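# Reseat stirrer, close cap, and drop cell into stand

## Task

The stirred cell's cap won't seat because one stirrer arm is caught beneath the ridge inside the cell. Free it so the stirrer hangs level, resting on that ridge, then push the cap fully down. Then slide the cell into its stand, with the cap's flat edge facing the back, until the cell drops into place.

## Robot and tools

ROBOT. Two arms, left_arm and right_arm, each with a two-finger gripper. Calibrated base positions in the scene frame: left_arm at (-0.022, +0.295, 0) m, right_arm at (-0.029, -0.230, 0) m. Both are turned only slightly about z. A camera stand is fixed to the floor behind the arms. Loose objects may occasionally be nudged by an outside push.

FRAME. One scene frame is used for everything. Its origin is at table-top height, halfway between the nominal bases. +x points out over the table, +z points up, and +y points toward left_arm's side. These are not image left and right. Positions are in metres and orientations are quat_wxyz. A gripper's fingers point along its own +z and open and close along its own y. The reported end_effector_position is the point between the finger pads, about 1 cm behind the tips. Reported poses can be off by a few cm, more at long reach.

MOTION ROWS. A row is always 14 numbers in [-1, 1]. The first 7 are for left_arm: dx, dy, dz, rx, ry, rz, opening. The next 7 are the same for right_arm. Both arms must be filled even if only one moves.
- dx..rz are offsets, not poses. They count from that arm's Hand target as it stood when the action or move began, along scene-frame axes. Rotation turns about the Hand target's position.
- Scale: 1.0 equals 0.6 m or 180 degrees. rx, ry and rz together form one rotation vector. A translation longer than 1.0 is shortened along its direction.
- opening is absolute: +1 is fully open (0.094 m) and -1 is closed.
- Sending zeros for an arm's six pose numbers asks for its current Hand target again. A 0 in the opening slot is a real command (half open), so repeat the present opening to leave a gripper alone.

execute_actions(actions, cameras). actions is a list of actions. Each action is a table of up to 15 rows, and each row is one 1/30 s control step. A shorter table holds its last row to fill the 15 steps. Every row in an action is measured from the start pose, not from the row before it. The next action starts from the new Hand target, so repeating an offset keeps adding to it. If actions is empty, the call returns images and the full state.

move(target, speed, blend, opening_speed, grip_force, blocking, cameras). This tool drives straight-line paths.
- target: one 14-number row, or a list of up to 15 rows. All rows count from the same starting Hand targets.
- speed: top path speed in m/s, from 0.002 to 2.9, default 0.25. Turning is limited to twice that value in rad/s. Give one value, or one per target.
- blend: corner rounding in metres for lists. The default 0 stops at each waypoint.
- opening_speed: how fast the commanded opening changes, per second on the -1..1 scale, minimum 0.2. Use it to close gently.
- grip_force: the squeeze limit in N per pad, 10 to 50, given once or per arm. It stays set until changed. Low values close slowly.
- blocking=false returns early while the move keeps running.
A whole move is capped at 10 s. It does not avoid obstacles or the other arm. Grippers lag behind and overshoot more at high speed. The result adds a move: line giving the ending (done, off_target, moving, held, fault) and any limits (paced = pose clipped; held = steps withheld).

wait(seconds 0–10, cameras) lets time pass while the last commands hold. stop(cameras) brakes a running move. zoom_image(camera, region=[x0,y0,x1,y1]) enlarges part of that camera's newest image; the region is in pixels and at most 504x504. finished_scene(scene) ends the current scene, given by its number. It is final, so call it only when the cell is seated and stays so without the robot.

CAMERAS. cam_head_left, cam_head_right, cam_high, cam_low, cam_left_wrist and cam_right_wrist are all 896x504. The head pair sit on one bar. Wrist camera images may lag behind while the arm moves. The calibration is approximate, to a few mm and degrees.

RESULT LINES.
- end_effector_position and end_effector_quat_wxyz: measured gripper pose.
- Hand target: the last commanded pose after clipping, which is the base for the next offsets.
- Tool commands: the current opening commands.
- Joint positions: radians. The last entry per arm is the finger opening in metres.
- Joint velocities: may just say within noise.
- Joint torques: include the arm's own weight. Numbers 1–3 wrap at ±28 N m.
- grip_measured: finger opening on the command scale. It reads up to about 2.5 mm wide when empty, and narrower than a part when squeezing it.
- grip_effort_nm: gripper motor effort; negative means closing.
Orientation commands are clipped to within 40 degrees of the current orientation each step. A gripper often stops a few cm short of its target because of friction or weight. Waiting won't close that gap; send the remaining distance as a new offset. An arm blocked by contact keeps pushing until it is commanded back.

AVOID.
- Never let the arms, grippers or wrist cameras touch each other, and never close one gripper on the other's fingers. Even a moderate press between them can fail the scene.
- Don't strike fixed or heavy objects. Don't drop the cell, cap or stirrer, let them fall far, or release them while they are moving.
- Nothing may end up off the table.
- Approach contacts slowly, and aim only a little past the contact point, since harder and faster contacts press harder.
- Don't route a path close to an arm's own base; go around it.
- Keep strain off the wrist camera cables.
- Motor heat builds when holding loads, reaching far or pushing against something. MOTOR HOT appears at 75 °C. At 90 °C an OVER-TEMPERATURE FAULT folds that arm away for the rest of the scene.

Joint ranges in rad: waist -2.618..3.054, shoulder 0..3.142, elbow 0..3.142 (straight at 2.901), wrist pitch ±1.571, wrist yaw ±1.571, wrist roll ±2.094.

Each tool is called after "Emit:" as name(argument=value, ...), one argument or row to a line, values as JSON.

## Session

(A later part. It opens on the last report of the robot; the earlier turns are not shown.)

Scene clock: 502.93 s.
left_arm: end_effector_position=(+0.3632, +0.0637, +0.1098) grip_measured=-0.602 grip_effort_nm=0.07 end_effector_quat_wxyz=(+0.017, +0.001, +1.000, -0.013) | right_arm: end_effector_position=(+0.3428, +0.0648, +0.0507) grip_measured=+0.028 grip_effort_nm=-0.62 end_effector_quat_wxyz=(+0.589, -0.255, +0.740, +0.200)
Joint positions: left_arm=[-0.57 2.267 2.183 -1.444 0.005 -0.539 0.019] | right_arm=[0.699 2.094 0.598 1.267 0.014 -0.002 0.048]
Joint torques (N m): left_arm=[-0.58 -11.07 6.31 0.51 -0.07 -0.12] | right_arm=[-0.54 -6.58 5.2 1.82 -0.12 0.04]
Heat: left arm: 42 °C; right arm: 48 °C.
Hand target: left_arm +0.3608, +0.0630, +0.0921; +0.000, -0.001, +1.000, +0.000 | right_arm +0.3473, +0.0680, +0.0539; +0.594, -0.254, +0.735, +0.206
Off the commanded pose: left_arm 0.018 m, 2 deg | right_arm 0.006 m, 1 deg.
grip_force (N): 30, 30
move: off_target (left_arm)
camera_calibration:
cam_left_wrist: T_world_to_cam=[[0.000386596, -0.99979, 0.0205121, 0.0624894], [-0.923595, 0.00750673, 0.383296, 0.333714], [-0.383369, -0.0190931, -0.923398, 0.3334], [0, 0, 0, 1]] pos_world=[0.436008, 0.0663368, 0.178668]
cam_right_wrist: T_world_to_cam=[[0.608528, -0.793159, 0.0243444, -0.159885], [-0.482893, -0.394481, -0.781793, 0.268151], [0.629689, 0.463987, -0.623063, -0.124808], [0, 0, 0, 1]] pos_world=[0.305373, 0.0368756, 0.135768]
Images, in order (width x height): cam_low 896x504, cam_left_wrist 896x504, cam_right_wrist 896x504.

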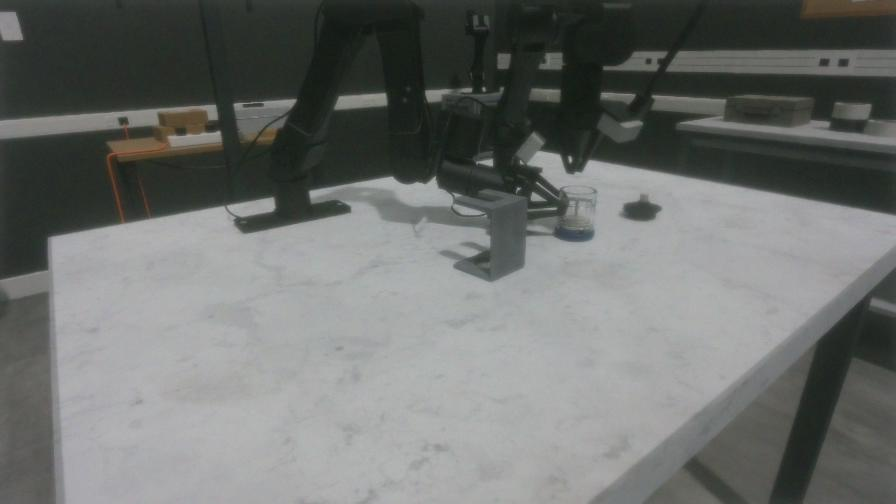

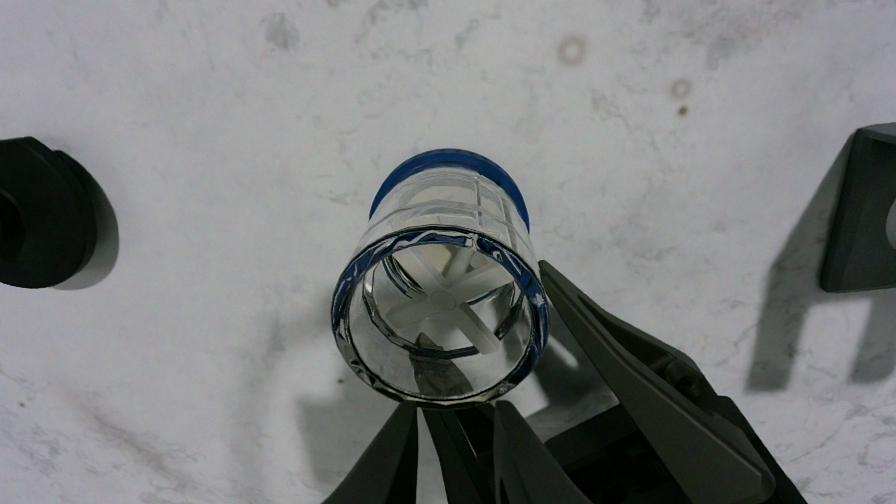

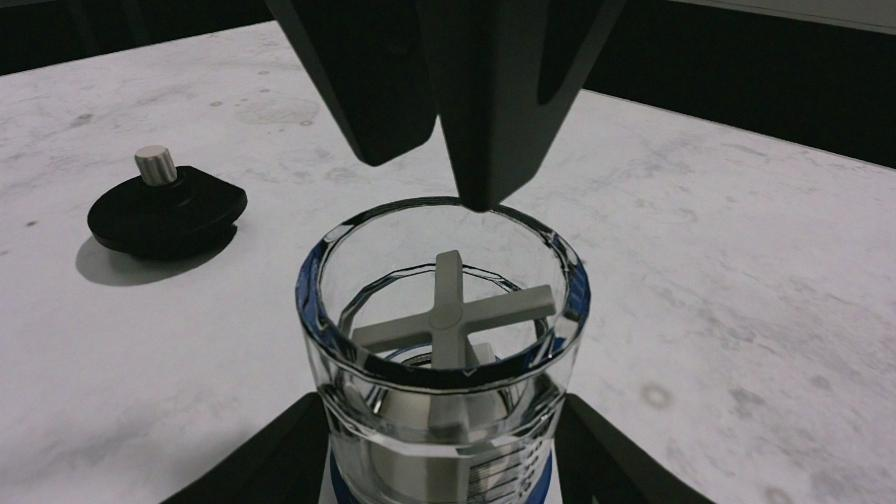

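Emit:
move(
  target=[
    [0.018,0.007,0,0,0,0,-0.6,0,0,0,0,0,0,0.0],
    [0.018,0.007,-0.015,0,0,0,-0.6,0,0,0,0,0,0,0.0],
  ],
  speed=0.05,
  cameras=["cam_left_wrist","cam_right_wrist"],
)

Scene clock: 518.03 s.
left_arm: end_effector_position=(+0.3725, +0.0632, +0.1017) grip_measured=-0.602 grip_effort_nm=0.07 end_effector_quat_wxyz=(+0.018, -0.002, +1.000, -0.013) | right_arm: end_effector_position=(+0.3428, +0.0648, +0.0507) grip_measured=+0.028 grip_effort_nm=-0.62 end_effector_quat_wxyz=(+0.589, -0.255, +0.740, +0.200)
Joint positions: left_arm=[-0.561 2.304 2.212 -1.434 0.005 -0.536 0.019] | right_arm=[0.699 2.094 0.598 1.267 0.014 -0.002 0.048]
Joint torques (N m): left_arm=[0.42 -11.64 5.93 0.47 -0.05 0.09] | right_arm=[-0.49 -6.78 5.23 1.83 -0.11 0.03]
Heat: left arm: 42 °C; right arm: 49 °C.
Hand target: left_arm +0.3716, +0.0672, +0.0831; +0.000, -0.001, +1.000, +0.000 | right_arm +0.3473, +0.0680, +0.0539; +0.594, -0.254, +0.735, +0.206
Off the commanded pose: left_arm 0.019 m, 3 deg | right_arm 0.006 m, 1 deg.
grip_force (N): 30, 30
move: off_target (left_arm)
camera_calibration:
cam_left_wrist: T_world_to_cam=[[0.0068293, -0.999738, 0.0218517, 0.059663], [-0.924511, 0.00201553, 0.381149, 0.346315], [-0.381093, -0.0228051, -0.924255, 0.328883], [0, 0, 0, 1]] pos_world=[0.445099, 0.0664496, 0.17067]
cam_right_wrist: T_world_to_cam=[[0.608528, -0.793159, 0.0243444, -0.159885], [-0.482893, -0.394481, -0.781793, 0.268151], [0.629689, 0.463987, -0.623063, -0.124808], [0, 0, 0, 1]] pos_world=[0.305373, 0.0368756, 0.135768]
Images, in order (width x height): cam_left_wrist 896x504, cam_right_wrist 896x504.

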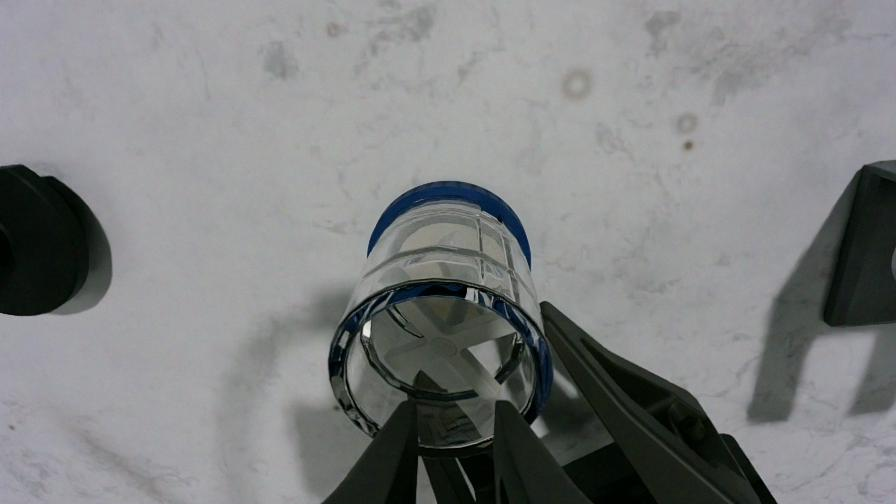

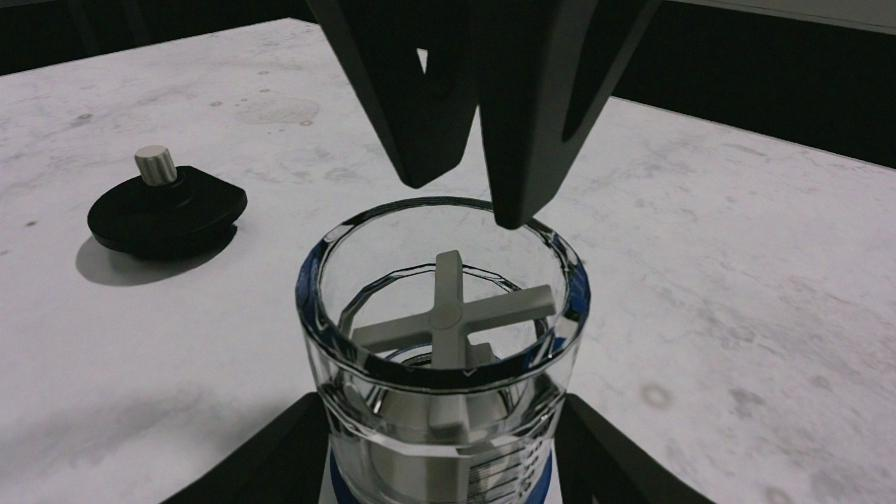

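Emit:
move(
  target=[
    [-0.004,0.009,0,0,0,0,-0.6,0,0,0,0,0,0,0.0],
    [-0.004,0.009,-0.02,0,0,0,-0.6,0,0,0,0,0,0,0.0],
  ],
  speed=0.05,
  cameras=["cam_left_wrist","cam_right_wrist"],
)

Scene clock: 525.00 s.
left_arm: end_effector_position=(+0.3695, +0.0677, +0.0770) grip_measured=-0.602 grip_effort_nm=0.07 end_effector_quat_wxyz=(+0.005, -0.001, +1.000, -0.006) | right_arm: end_effector_position=(+0.3428, +0.0648, +0.0507) grip_measured=+0.028 grip_effort_nm=-0.62 end_effector_quat_wxyz=(+0.589, -0.255, +0.740, +0.200)
Joint positions: left_arm=[-0.555 2.304 2.115 -1.366 0.005 -0.529 0.019] | right_arm=[0.699 2.094 0.598 1.267 0.014 -0.002 0.048]
Joint torques (N m): left_arm=[0.72 -14.08 6 0.45 -0.05 0.1] | right_arm=[-0.36 -6.76 5.2 1.81 -0.08 0.05]
Heat: left arm: 44 °C; right arm: 49 °C.
Hand target: left_arm +0.3693, +0.0727, +0.0711; +0.000, -0.001, +1.000, +0.000 | right_arm +0.3473, +0.0680, +0.0539; +0.594, -0.254, +0.735, +0.206
Off the commanded pose: left_arm 0.008 m, 1 deg | right_arm 0.006 m, 1 deg.
grip_force (N): 30, 30
move: done
camera_calibration:
cam_left_wrist: T_world_to_cam=[[0.00494487, -0.999965, 0.00668724, 0.0666658], [-0.914626, -0.00181915, 0.404296, 0.347793], [-0.40427, -0.00811552, -0.914604, 0.311826], [0, 0, 0, 1]] pos_world=[0.443833, 0.0698269, 0.14414]
cam_right_wrist: T_world_to_cam=[[0.608528, -0.793159, 0.0243444, -0.159885], [-0.482893, -0.394481, -0.781793, 0.268151], [0.629689, 0.463987, -0.623063, -0.124808], [0, 0, 0, 1]] pos_world=[0.305373, 0.0368756, 0.135768]
Images, in order (width x height): cam_left_wrist 896x504, cam_right_wrist 896x504.

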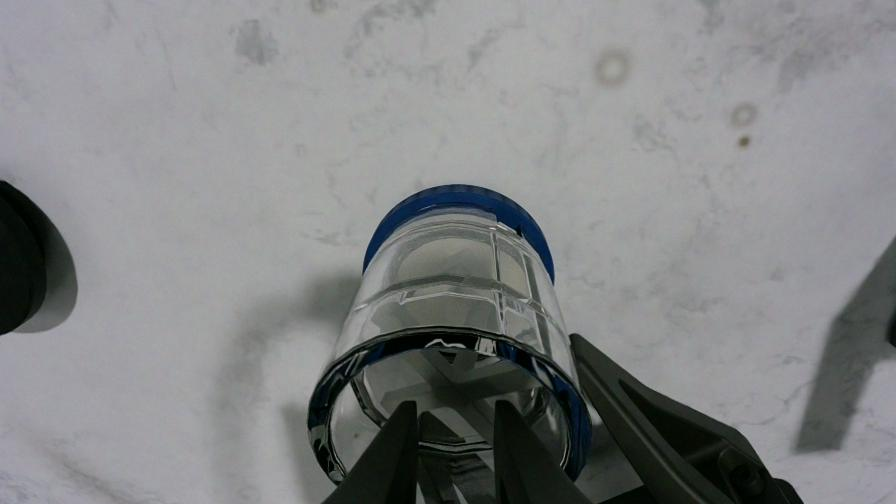

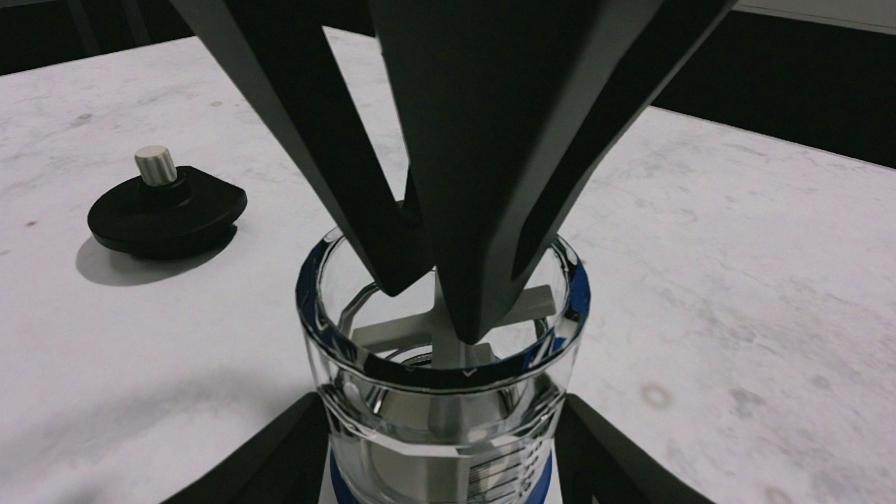

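Emit:
zoom_image(
  camera="cam_left_wrist",
  region=[300, 320, 600, 504],
)

Emit:
zoom_image(
  camera="cam_right_wrist",
  region=[300, 190, 600, 400],
)

Scaled by 1.680 from the camera's 896x504 image, which has a finer 1280x720 frame.

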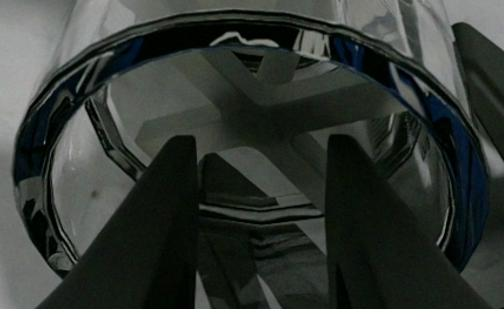

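Scaled by 1.680 from the camera's 896x504 image, which has a finer 1280x720 frame.

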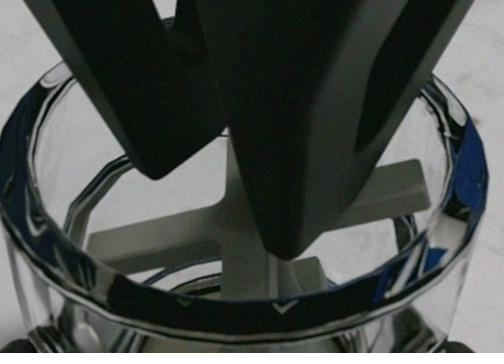

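Emit:
move(
  target=[
    [0.006,-0.001,0.00,0,0,0,-0.5,0,0,0,0,0,0,0.0],
    [0.006,-0.001,-0.012,0,0,0,-0.5,0,0,0,0,0,0,0.0],
  ],
  speed=0.03,
  cameras=["cam_left_wrist","cam_right_wrist"],
)

Emit:
zoom_image(
  camera="cam_left_wrist",
  region=[300, 320, 600, 504],
)

Emit:
zoom_image(
  camera="cam_right_wrist",
  region=[300, 190, 600, 400],
)

Scene clock: 541.93 s.
left_arm: end_effector_position=(+0.3733, +0.0677, +0.0771) grip_measured=-0.502 grip_effort_nm=0.07 end_effector_quat_wxyz=(+0.011, -0.002, +1.000, -0.009) | right_arm: end_effector_position=(+0.3428, +0.0648, +0.0507) grip_measured=+0.028 grip_effort_nm=-0.62 end_effector_quat_wxyz=(+0.589, -0.255, +0.740, +0.200)
Joint positions: left_arm=[-0.551 2.304 2.115 -1.353 0.005 -0.526 0.023] | right_arm=[0.699 2.094 0.598 1.267 0.014 -0.001 0.048]
Joint torques (N m): left_arm=[0.55 -12.71 6.02 0.51 -0.05 0.1] | right_arm=[-0.42 -6.69 5.34 1.82 -0.11 0.03]
Heat: left arm: 49 °C; right arm: 49 °C.
Hand target: left_arm +0.3728, +0.0720, +0.0639; +0.000, -0.001, +1.000, +0.000 | right_arm +0.3473, +0.0680, +0.0539; +0.594, -0.254, +0.735, +0.206
Off the commanded pose: left_arm 0.014 m, 2 deg | right_arm 0.006 m, 1 deg.
grip_force (N): 30, 30
move: off_target (left_arm)
camera_calibration:
cam_left_wrist: T_world_to_cam=[[0.00629367, -0.99989, 0.0134177, 0.0655709], [-0.919272, -0.000504147, 0.393623, 0.353777], [-0.393573, -0.0148118, -0.919174, 0.310266], [0, 0, 0, 1]] pos_world=[0.446917, 0.0703377, 0.145054]
cam_right_wrist: T_world_to_cam=[[0.608363, -0.793308, 0.0236051, -0.159809], [-0.483342, -0.393923, -0.781796, 0.26823], [0.629503, 0.464206, -0.623088, -0.12471], [0, 0, 0, 1]] pos_world=[0.305374, 0.0367753, 0.135768]
Images, in order (width x height): cam_left_wrist 896x504, cam_right_wrist 896x504.

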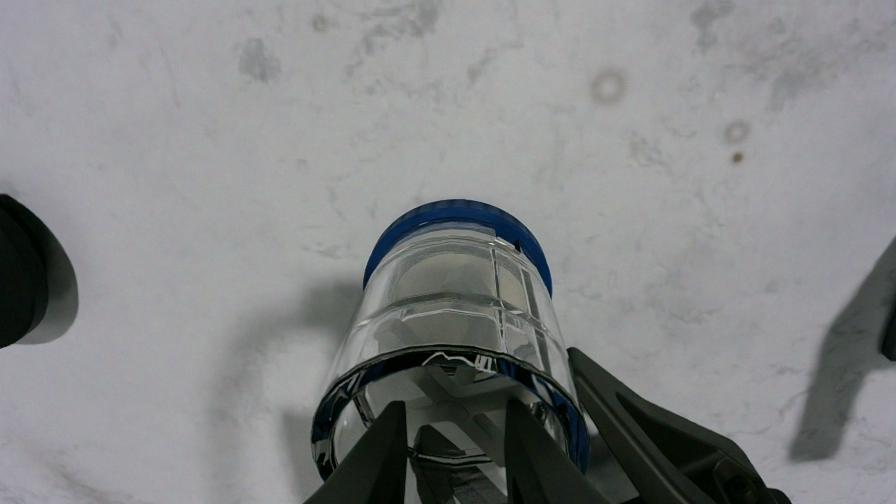

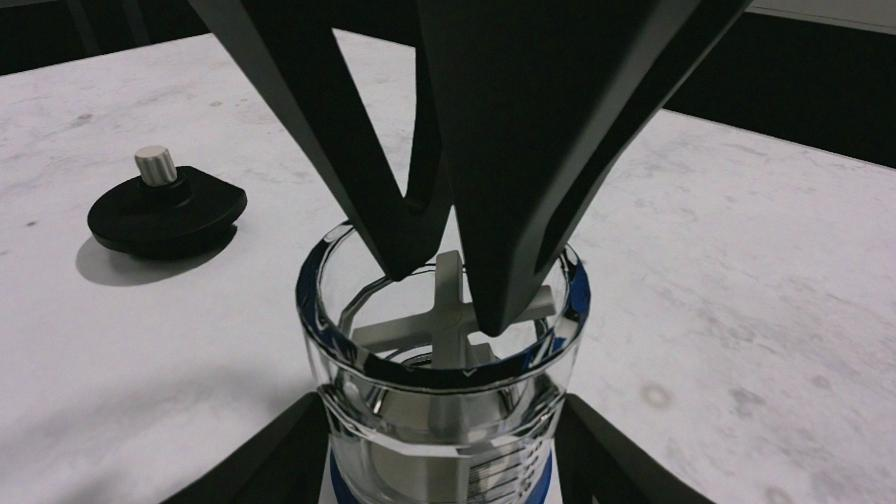

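Scaled by 1.680 from the camera's 896x504 image, which has a finer 1280x720 frame.

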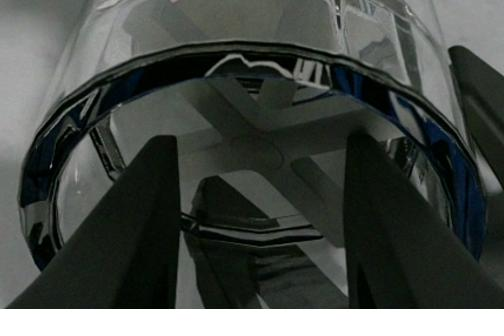

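Scaled by 1.680 from the camera's 896x504 image, which has a finer 1280x720 frame.

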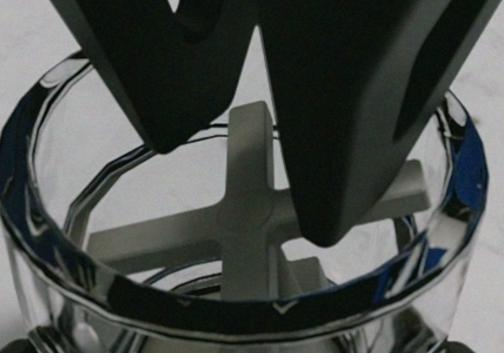

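Emit:
move(
  target=[
    [-0.001,0,-0.012,0,0,0,-0.5,0,0,0,0,0,0,0.0],
  ],
  speed=0.03,
  cameras=["cam_left_wrist","cam_right_wrist"],
)

Emit:
zoom_image(
  camera="cam_left_wrist",
  region=[300, 320, 600, 504],
)

Emit:
zoom_image(
  camera="cam_right_wrist",
  region=[300, 190, 600, 400],
)

Scene clock: 550.07 s.
left_arm: end_effector_position=(+0.3723, +0.0681, +0.0742) grip_measured=-0.502 grip_effort_nm=0.08 end_effector_quat_wxyz=(+0.009, -0.001, +1.000, -0.008) | right_arm: end_effector_position=(+0.3428, +0.0648, +0.0507) grip_measured=+0.028 grip_effort_nm=-0.62 end_effector_quat_wxyz=(+0.588, -0.253, +0.741, +0.202)
Joint positions: left_arm=[-0.551 2.304 2.103 -1.346 0.005 -0.525 0.023] | right_arm=[0.699 2.094 0.598 1.267 0.014 0.005 0.048]
Joint torques (N m): left_arm=[0.44 -13 4.04 0.75 -0.07 0.06] | right_arm=[-0.39 -6.65 5.24 1.85 -0.09 -0.03]
Heat: left arm: 49 °C; right arm: 49 °C.
Hand target: left_arm +0.3722, +0.0720, +0.0567; +0.000, -0.001, +1.000, +0.000 | right_arm +0.3473, +0.0680, +0.0539; +0.594, -0.254, +0.735, +0.206
Off the commanded pose: left_arm 0.018 m, 1 deg | right_arm 0.006 m, 1 deg.
grip_force (N): 30, 30
move: off_target (left_arm)
camera_calibration:
cam_left_wrist: T_world_to_cam=[[0.00556489, -0.999918, 0.0115518, 0.0665064], [-0.917412, -0.000508419, 0.397939, 0.35296], [-0.3979, -0.0128123, -0.917339, 0.30858], [0, 0, 0, 1]] pos_world=[0.446224, 0.070634, 0.141848]
cam_right_wrist: T_world_to_cam=[[0.607247, -0.794333, 0.0169198, -0.159027], [-0.487153, -0.38907, -0.781861, 0.269218], [0.627641, 0.46654, -0.623223, -0.124208], [0, 0, 0, 1]] pos_world=[0.305677, 0.0363728, 0.135772]
Images, in order (width x height): cam_left_wrist 896x504, cam_right_wrist 896x504.

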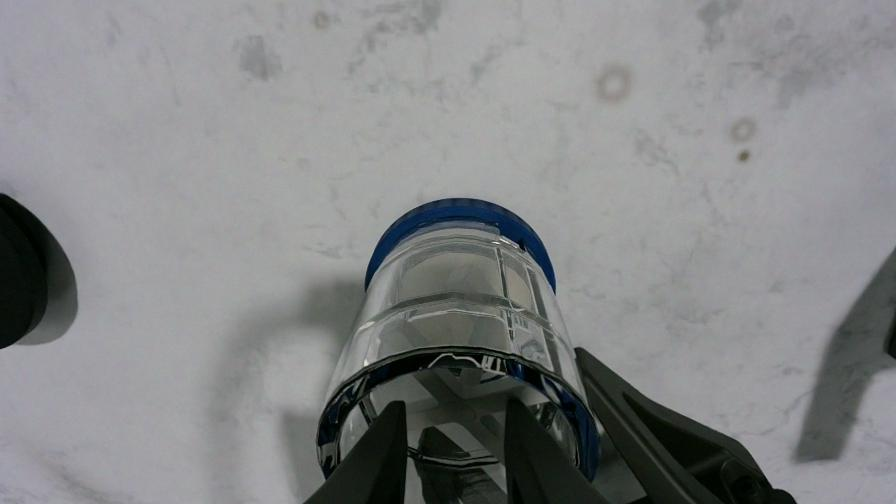

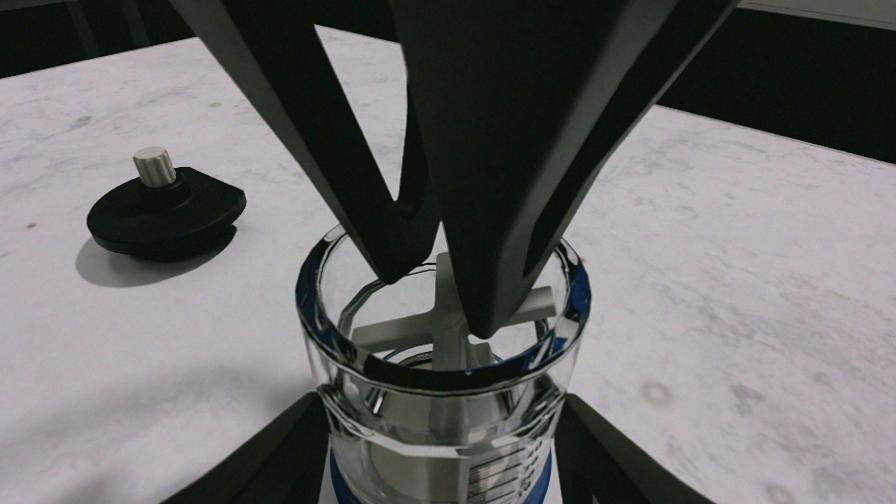

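Scaled by 1.680 from the camera's 896x504 image, which has a finer 1280x720 frame.

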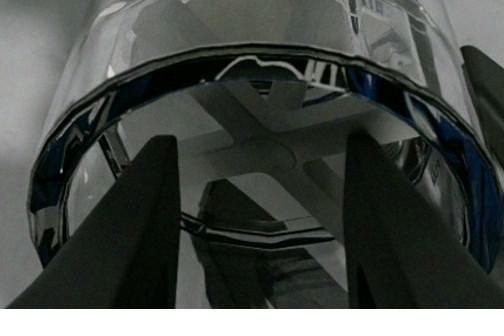

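Scaled by 1.680 from the camera's 896x504 image, which has a finer 1280x720 frame.

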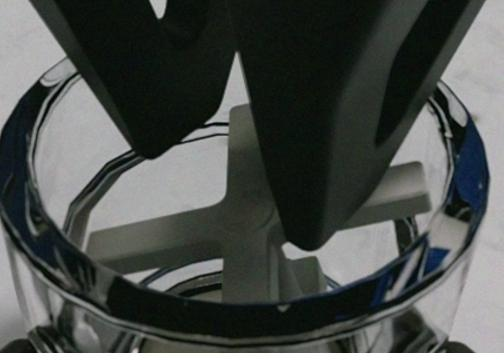

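Emit:
move(
  target=[
    [0,0,0.07,0,0,0,-0.65,0,0,0,0,0,0,0.0],
    [-0.008,0.008,0.07,0,0,-0.289,-0.65,0,0,0,0,0,0,0.0],
  ],
  speed=0.15,
  cameras=["cam_left_wrist","cam_right_wrist"],
)

Scene clock: 588.50 s.
left_arm: end_effector_position=(+0.3675, +0.0721, +0.1019) grip_measured=-0.648 grip_effort_nm=-0.10 end_effector_quat_wxyz=(+0.005, +0.436, +0.900, -0.003) | right_arm: end_effector_position=(+0.3428, +0.0648, +0.0507) grip_measured=+0.028 grip_effort_nm=-0.62 end_effector_quat_wxyz=(+0.588, -0.253, +0.741, +0.202)
Joint positions: left_arm=[-0.549 2.304 2.214 -1.471 0.005 0.383 0.017] | right_arm=[0.699 2.094 0.598 1.267 0.014 0.005 0.048]
Joint torques (N m): left_arm=[0.62 -14.57 5.78 0.44 -0.07 0.11] | right_arm=[-0.39 -6.69 5.23 1.84 -0.12 0]
Heat: left arm: 52 °C; right arm: 49 °C.
Hand target: left_arm +0.3673, +0.0768, +0.0987; +0.000, +0.438, +0.899, +0.000 | right_arm +0.3473, +0.0680, +0.0539; +0.594, -0.254, +0.735, +0.206
Off the commanded pose: left_arm 0.006 m, 1 deg | right_arm 0.006 m, 1 deg.
grip_force (N): 30, 30
move: done
camera_calibration:
cam_left_wrist: T_world_to_cam=[[-0.783268, -0.621674, -0.00345395, 0.334296], [-0.569719, 0.715563, 0.404215, 0.157418], [-0.248819, 0.318577, -0.914657, 0.253127], [0, 0, 0, 1]] pos_world=[0.414511, 0.0145405, 0.169048]
cam_right_wrist: T_world_to_cam=[[0.607247, -0.794333, 0.0169198, -0.159027], [-0.487153, -0.38907, -0.781861, 0.269218], [0.627641, 0.46654, -0.623223, -0.124208], [0, 0, 0, 1]] pos_world=[0.305677, 0.0363728, 0.135772]
Images, in order (width x height): cam_left_wrist 896x504, cam_right_wrist 896x504.

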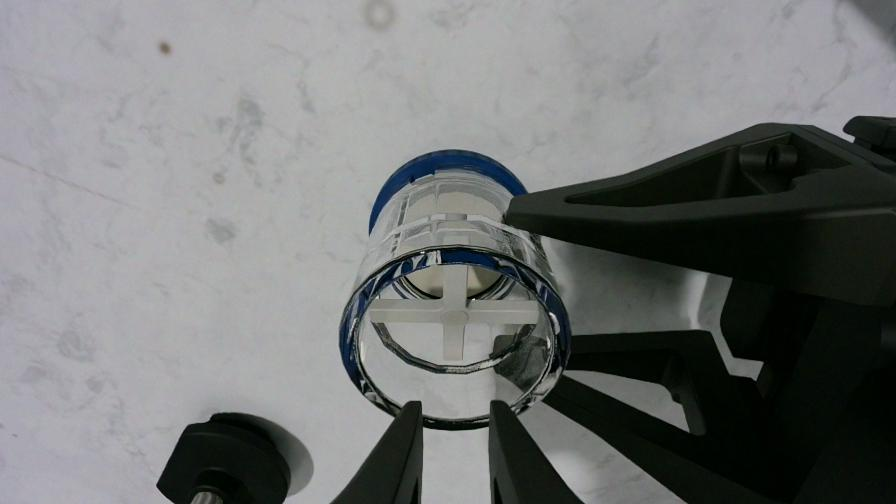

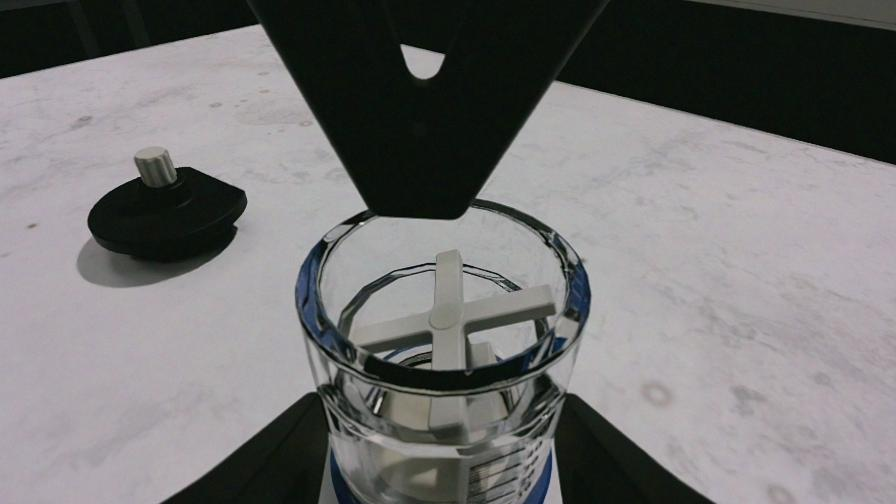

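Emit:
move(
  target=[
    [-0.007,0.009,0,0,0,0,-0.65,0,0,0,0,0,0,0.0],
    [-0.007,0.009,-0.02,0,0,0,-0.65,0,0,0,0,0,0,0.0],
  ],
  speed=0.05,
  cameras=["cam_left_wrist","cam_right_wrist"],
)

Scene clock: 623.83 s.
left_arm: end_effector_position=(+0.3626, +0.0785, +0.0739) grip_measured=-0.648 grip_effort_nm=-0.09 end_effector_quat_wxyz=(-0.014, +0.436, +0.900, -0.002) | right_arm: end_effector_position=(+0.3424, +0.0652, +0.0507) grip_measured=+0.028 grip_effort_nm=-0.62 end_effector_quat_wxyz=(+0.588, -0.254, +0.741, +0.203)
Joint positions: left_arm=[-0.542 2.301 2.097 -1.395 0.005 0.389 0.017] | right_arm=[0.699 2.094 0.598 1.267 0.011 0.005 0.048]
Joint torques (N m): left_arm=[0.55 -18.07 5.79 0.36 -0.07 0.11] | right_arm=[-0.5 -6.8 5.24 1.83 -0.1 -0.01]
Heat: left arm: 55 °C; right arm: 50 °C.
Hand target: left_arm +0.3632, +0.0823, +0.0867; +0.000, +0.438, +0.899, +0.000 | right_arm +0.3473, +0.0680, +0.0539; +0.594, -0.254, +0.735, +0.206
Off the commanded pose: left_arm 0.013 m, 2 deg | right_arm 0.006 m, 1 deg.
grip_force (N): 30, 30
move: off_target (left_arm)
camera_calibration:
cam_left_wrist: T_world_to_cam=[[-0.782695, -0.62232, 0.0103397, 0.333054], [-0.556527, 0.707192, 0.436069, 0.154935], [-0.278687, 0.335555, -0.899854, 0.232684], [0, 0, 0, 1]] pos_world=[0.411751, 0.0196188, 0.138375]
cam_right_wrist: T_world_to_cam=[[0.609737, -0.792422, 0.0170081, -0.15943], [-0.485904, -0.390665, -0.781843, 0.26895], [0.626194, 0.468454, -0.623244, -0.123894], [0, 0, 0, 1]] pos_world=[0.305475, 0.0367718, 0.135772]
Images, in order (width x height): cam_left_wrist 896x504, cam_right_wrist 896x504.

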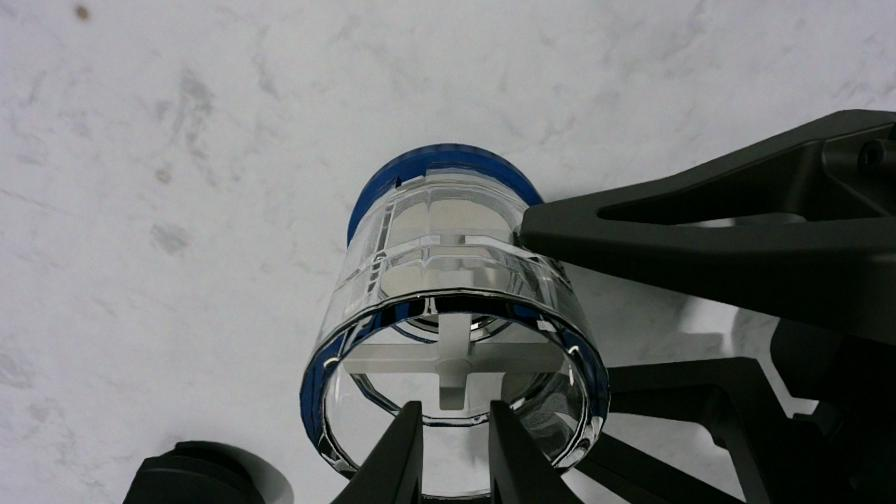

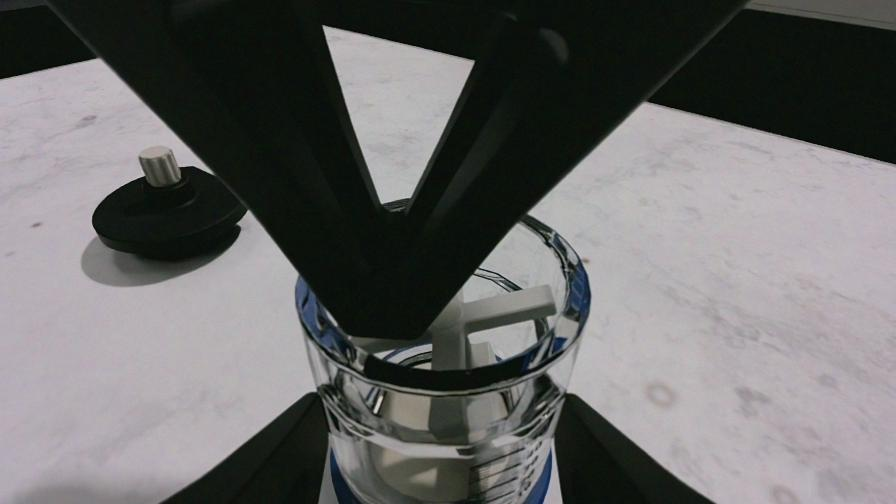

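Emit:
move(
  target=[
    [0,0,-0.02,0,0,0,-0.65,0,0,0,0,0,0,0.0],
  ],
  speed=0.03,
  cameras=["cam_left_wrist","cam_right_wrist"],
)

Emit:
zoom_image(
  camera="cam_left_wrist",
  region=[300, 280, 620, 504],
)

Emit:
zoom_image(
  camera="cam_right_wrist",
  region=[290, 190, 600, 450],
)

Scene clock: 633.07 s.
left_arm: end_effector_position=(+0.3633, +0.0781, +0.0676) grip_measured=-0.648 grip_effort_nm=-0.09 end_effector_quat_wxyz=(-0.008, +0.436, +0.900, -0.002) | right_arm: end_effector_position=(+0.3424, +0.0653, +0.0507) grip_measured=+0.027 grip_effort_nm=-0.62 end_effector_quat_wxyz=(+0.588, -0.254, +0.741, +0.203)
Joint positions: left_arm=[-0.542 2.289 2.051 -1.349 0.005 0.39 0.017] | right_arm=[0.699 2.094 0.598 1.267 0.01 0.003 0.048]
Joint torques (N m): left_arm=[0.54 -17.02 5.34 0.4 -0.07 0.11] | right_arm=[-0.46 -6.65 5.22 1.8 -0.1 0.02]
Heat: left arm: 53 °C; right arm: 50 °C.
Hand target: left_arm +0.3632, +0.0823, +0.0746; +0.000, +0.438, +0.899, +0.000 | right_arm +0.3473, +0.0680, +0.0539; +0.594, -0.254, +0.735, +0.206
Off the commanded pose: left_arm 0.008 m, 1 deg | right_arm 0.006 m, 1 deg.
grip_force (N): 30, 30
move: done
camera_calibration:
cam_left_wrist: T_world_to_cam=[[-0.783708, -0.621102, 0.00573306, 0.334108], [-0.560056, 0.71061, 0.425876, 0.160052], [-0.268587, 0.330552, -0.904763, 0.224343], [0, 0, 0, 1]] pos_world=[0.411737, 0.0196234, 0.132899]
cam_right_wrist: T_world_to_cam=[[0.610223, -0.792024, 0.0180415, -0.159593], [-0.485161, -0.391607, -0.781833, 0.268746], [0.626296, 0.46834, -0.623227, -0.123907], [0, 0, 0, 1]] pos_world=[0.305375, 0.0368721, 0.135771]
Images, in order (width x height): cam_left_wrist 896x504, cam_right_wrist 896x504.

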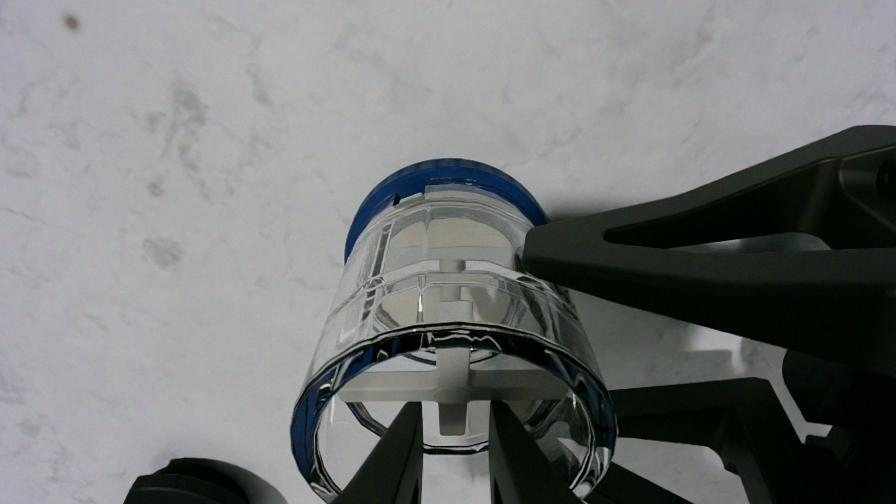

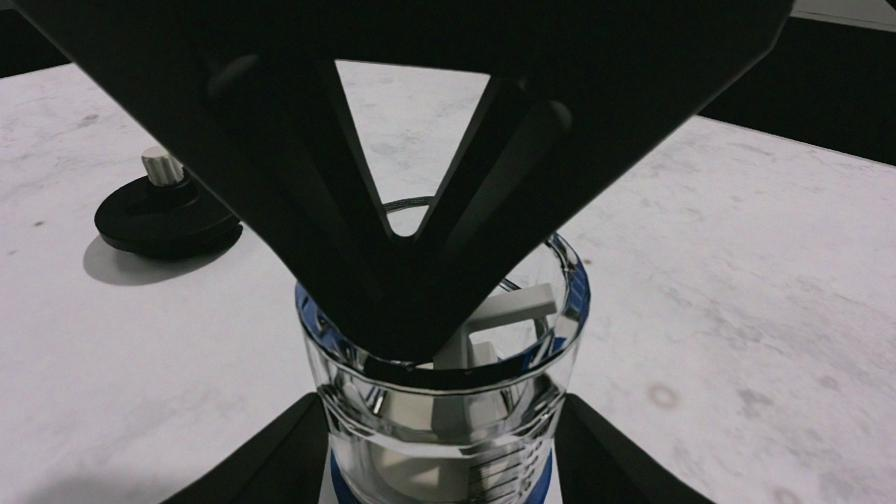

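Scaled by 1.575 from the camera's 896x504 image, which has a finer 1280x720 frame.

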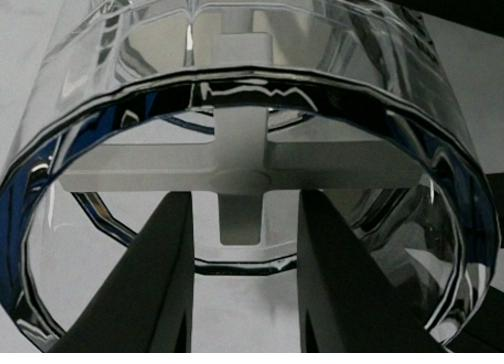

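Scaled by 1.626 from the camera's 896x504 image, which has a finer 1280x720 frame.

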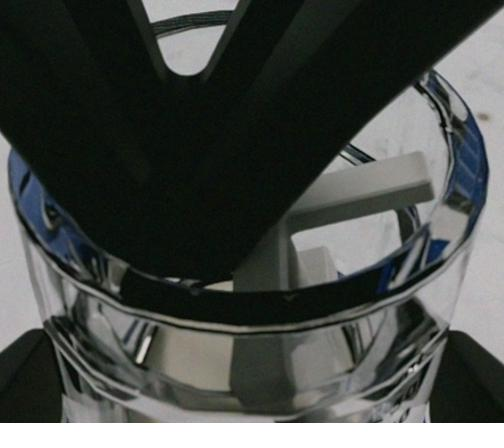

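Emit:
move(
  target=[
    [0,0,-0.007,0,0,0,-0.65,0,0,0,0,0,0,0.0],
  ],
  speed=0.03,
)

Emit:
move(
  target=[
    [0,0,0,0,0,0,-0.98,0,0,0,0,0,0,0.0],
  ],
  opening_speed=0.4,
  grip_force=[15,30],
  cameras=["cam_left_wrist"],
)

Emit:
zoom_image(
  camera="cam_left_wrist",
  region=[300, 280, 620, 504],
)

Scene clock: 646.67 s.
left_arm: end_effector_position=(+0.3632, +0.0781, +0.0675) grip_measured=-0.648 grip_effort_nm=-0.09 end_effector_quat_wxyz=(-0.005, +0.436, +0.900, -0.002) | right_arm: end_effector_position=(+0.3424, +0.0653, +0.0507) grip_measured=+0.027 grip_effort_nm=-0.62 end_effector_quat_wxyz=(+0.588, -0.254, +0.741, +0.202)
Joint positions: left_arm=[-0.542 2.281 2.038 -1.338 0.005 0.39 0.017] | right_arm=[0.699 2.094 0.598 1.267 0.01 0.003 0.048]
Joint torques (N m): left_arm=[0.58 -16.17 5.14 0.47 -0.07 0.1] | right_arm=[-0.42 -6.83 5.2 1.82 -0.05 -0.01]
Heat: left arm: 55 °C; right arm: 50 °C.
Hand target: left_arm +0.3632, +0.0823, +0.0705; +0.000, +0.438, +0.899, +0.000 | right_arm +0.3473, +0.0680, +0.0539; +0.594, -0.254, +0.735, +0.206
Off the commanded pose: left_arm 0.005 m, 1 deg | right_arm 0.006 m, 1 deg.
grip_force (N): 30, 30
move: done

Scene clock: 647.87 s.
left_arm: end_effector_position=(+0.3634, +0.0780, +0.0658) grip_measured=-0.846 grip_effort_nm=-0.36 end_effector_quat_wxyz=(-0.005, +0.437, +0.899, -0.002) | right_arm: end_effector_position=(+0.3424, +0.0653, +0.0507) grip_measured=+0.027 grip_effort_nm=-0.62 end_effector_quat_wxyz=(+0.588, -0.255, +0.741, +0.203)
Joint positions: left_arm=[-0.542 2.281 2.031 -1.33 0.005 0.392 0.007] | right_arm=[0.699 2.094 0.598 1.267 0.01 0.003 0.048]
Joint torques (N m): left_arm=[0.61 -16.27 5.71 0.4 -0.07 0.1] | right_arm=[-0.42 -6.65 5.24 1.83 -0.09 0.02]
Heat: left arm: 55 °C; right arm: 50 °C.
Hand target: left_arm +0.3633, +0.0822, +0.0705; +0.000, +0.438, +0.899, +0.000 | right_arm +0.3473, +0.0680, +0.0539; +0.594, -0.254, +0.735, +0.206
Off the commanded pose: left_arm 0.006 m, 1 deg | right_arm 0.006 m, 1 deg.
grip_force (N): 15, 30
move: done
camera_calibration:
cam_left_wrist: T_world_to_cam=[[-0.784438, -0.620199, 0.00303806, 0.334512], [-0.561914, 0.712775, 0.419767, 0.161952], [-0.262505, 0.327574, -0.907627, 0.221029], [0, 0, 0, 1]] pos_world=[0.411428, 0.0196258, 0.131613]
Images, in order (width x height): cam_left_wrist 896x504.

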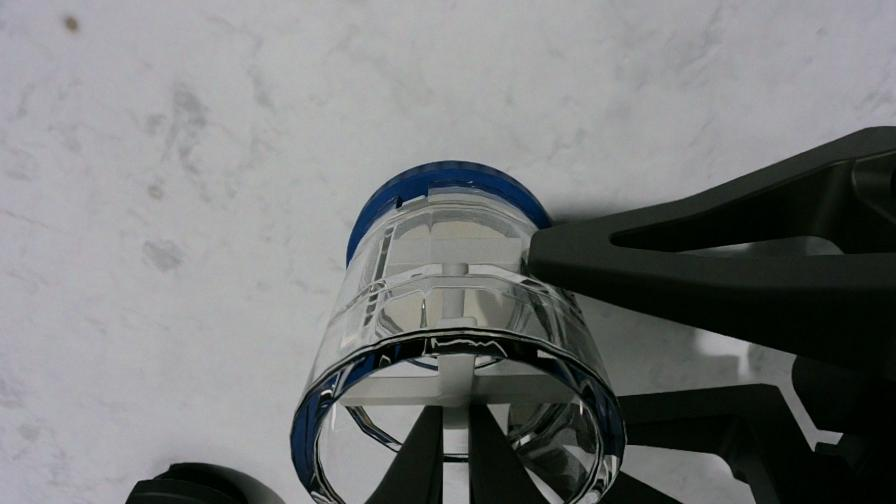

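Scaled by 1.575 from the camera's 896x504 image, which has a finer 1280x720 frame.

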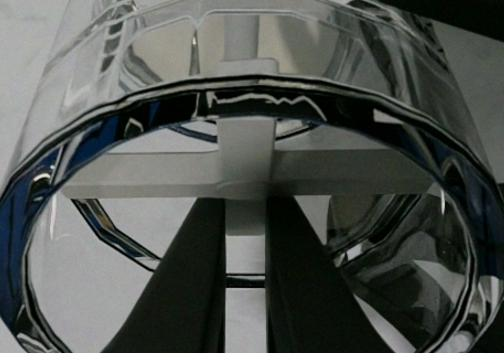

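Emit:
move(
  target=[
    [0.006,-0.010,0.0,0,0,0,-0.98,0,0,0,0,0,0,0.0],
    [0.006,-0.010,0.02,0,0,0,-0.98,0,0,0,0,0,0,0.0],
  ],
  speed=0.03,
  grip_force=[30,30],
  cameras=["cam_left_wrist","cam_right_wrist","cam_low"],
)

Emit:
zoom_image(
  camera="cam_left_wrist",
  region=[300, 280, 620, 504],
)

Emit:
zoom_image(
  camera="cam_right_wrist",
  region=[290, 190, 600, 450],
)

Scene clock: 655.97 s.
left_arm: end_effector_position=(+0.3647, +0.0775, +0.0809) grip_measured=-0.875 grip_effort_nm=-0.68 end_effector_quat_wxyz=(-0.001, +0.437, +0.899, -0.002) | right_arm: end_effector_position=(+0.3423, +0.0654, +0.0507) grip_measured=+0.027 grip_effort_nm=-0.62 end_effector_quat_wxyz=(+0.588, -0.255, +0.741, +0.203)
Joint positions: left_arm=[-0.542 2.281 2.091 -1.383 0.004 0.392 0.006] | right_arm=[0.699 2.094 0.598 1.267 0.009 0.003 0.048]
Joint torques (N m): left_arm=[-0.23 -13.48 9.35 0.25 -0.06 -0.01] | right_arm=[-0.36 -6.87 5.33 1.83 -0.05 0.01]
Heat: left arm: 56 °C; right arm: 50 °C.
Hand target: left_arm +0.3668, +0.0763, +0.0825; +0.000, +0.438, +0.899, +0.000 | right_arm +0.3473, +0.0680, +0.0539; +0.594, -0.254, +0.735, +0.206
Off the commanded pose: left_arm 0.003 m, 0 deg | right_arm 0.006 m, 1 deg.
grip_force (N): 30, 30
move: done
camera_calibration:
cam_left_wrist: T_world_to_cam=[[-0.784469, -0.620168, -0.000121001, 0.33538], [-0.564401, 0.713846, 0.414579, 0.157823], [-0.257022, 0.325293, -0.910013, 0.23364], [0, 0, 0, 1]] pos_world=[0.412221, 0.0193288, 0.147226]
cam_right_wrist: T_world_to_cam=[[0.611216, -0.791256, 0.018153, -0.159799], [-0.484636, -0.3923, -0.781811, 0.268598], [0.625734, 0.469058, -0.623251, -0.123743], [0, 0, 0, 1]] pos_world=[0.305274, 0.0369718, 0.135771]
Images, in order (width x height): cam_low 896x504, cam_left_wrist 896x504, cam_right_wrist 896x504.

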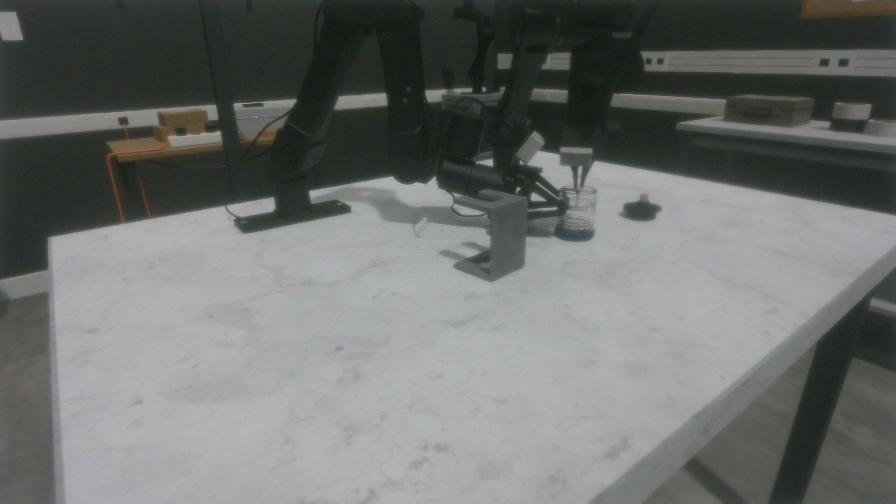

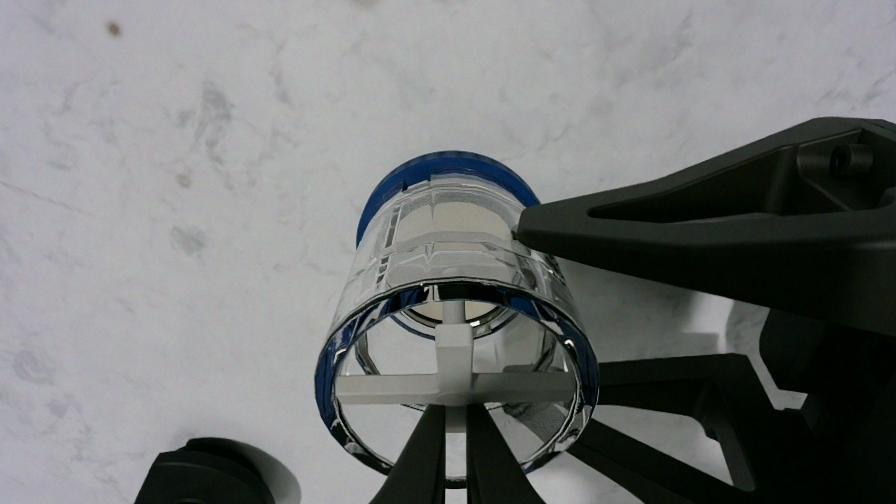

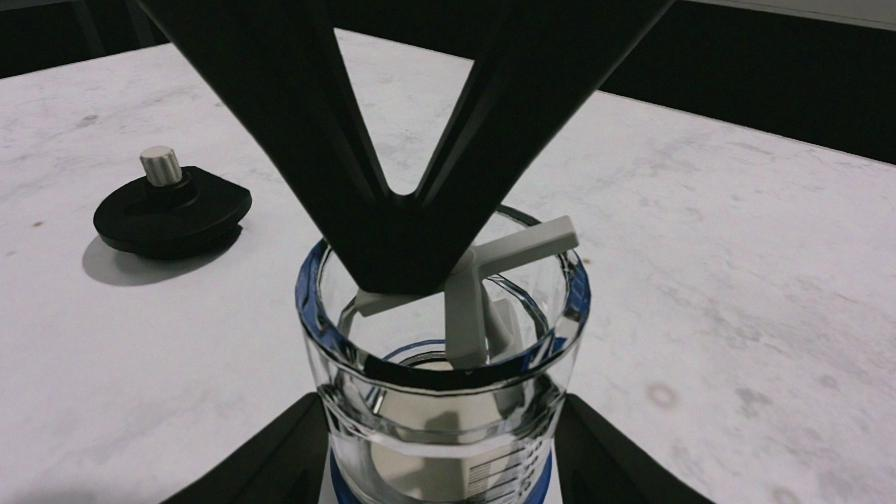

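Scaled by 1.575 from the camera's 896x504 image, which has a finer 1280x720 frame.

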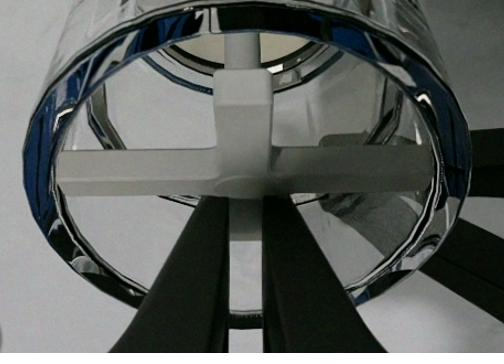

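Scaled by 1.626 from the camera's 896x504 image, which has a finer 1280x720 frame.

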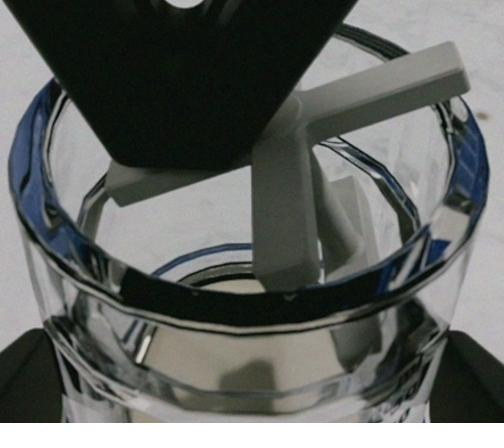

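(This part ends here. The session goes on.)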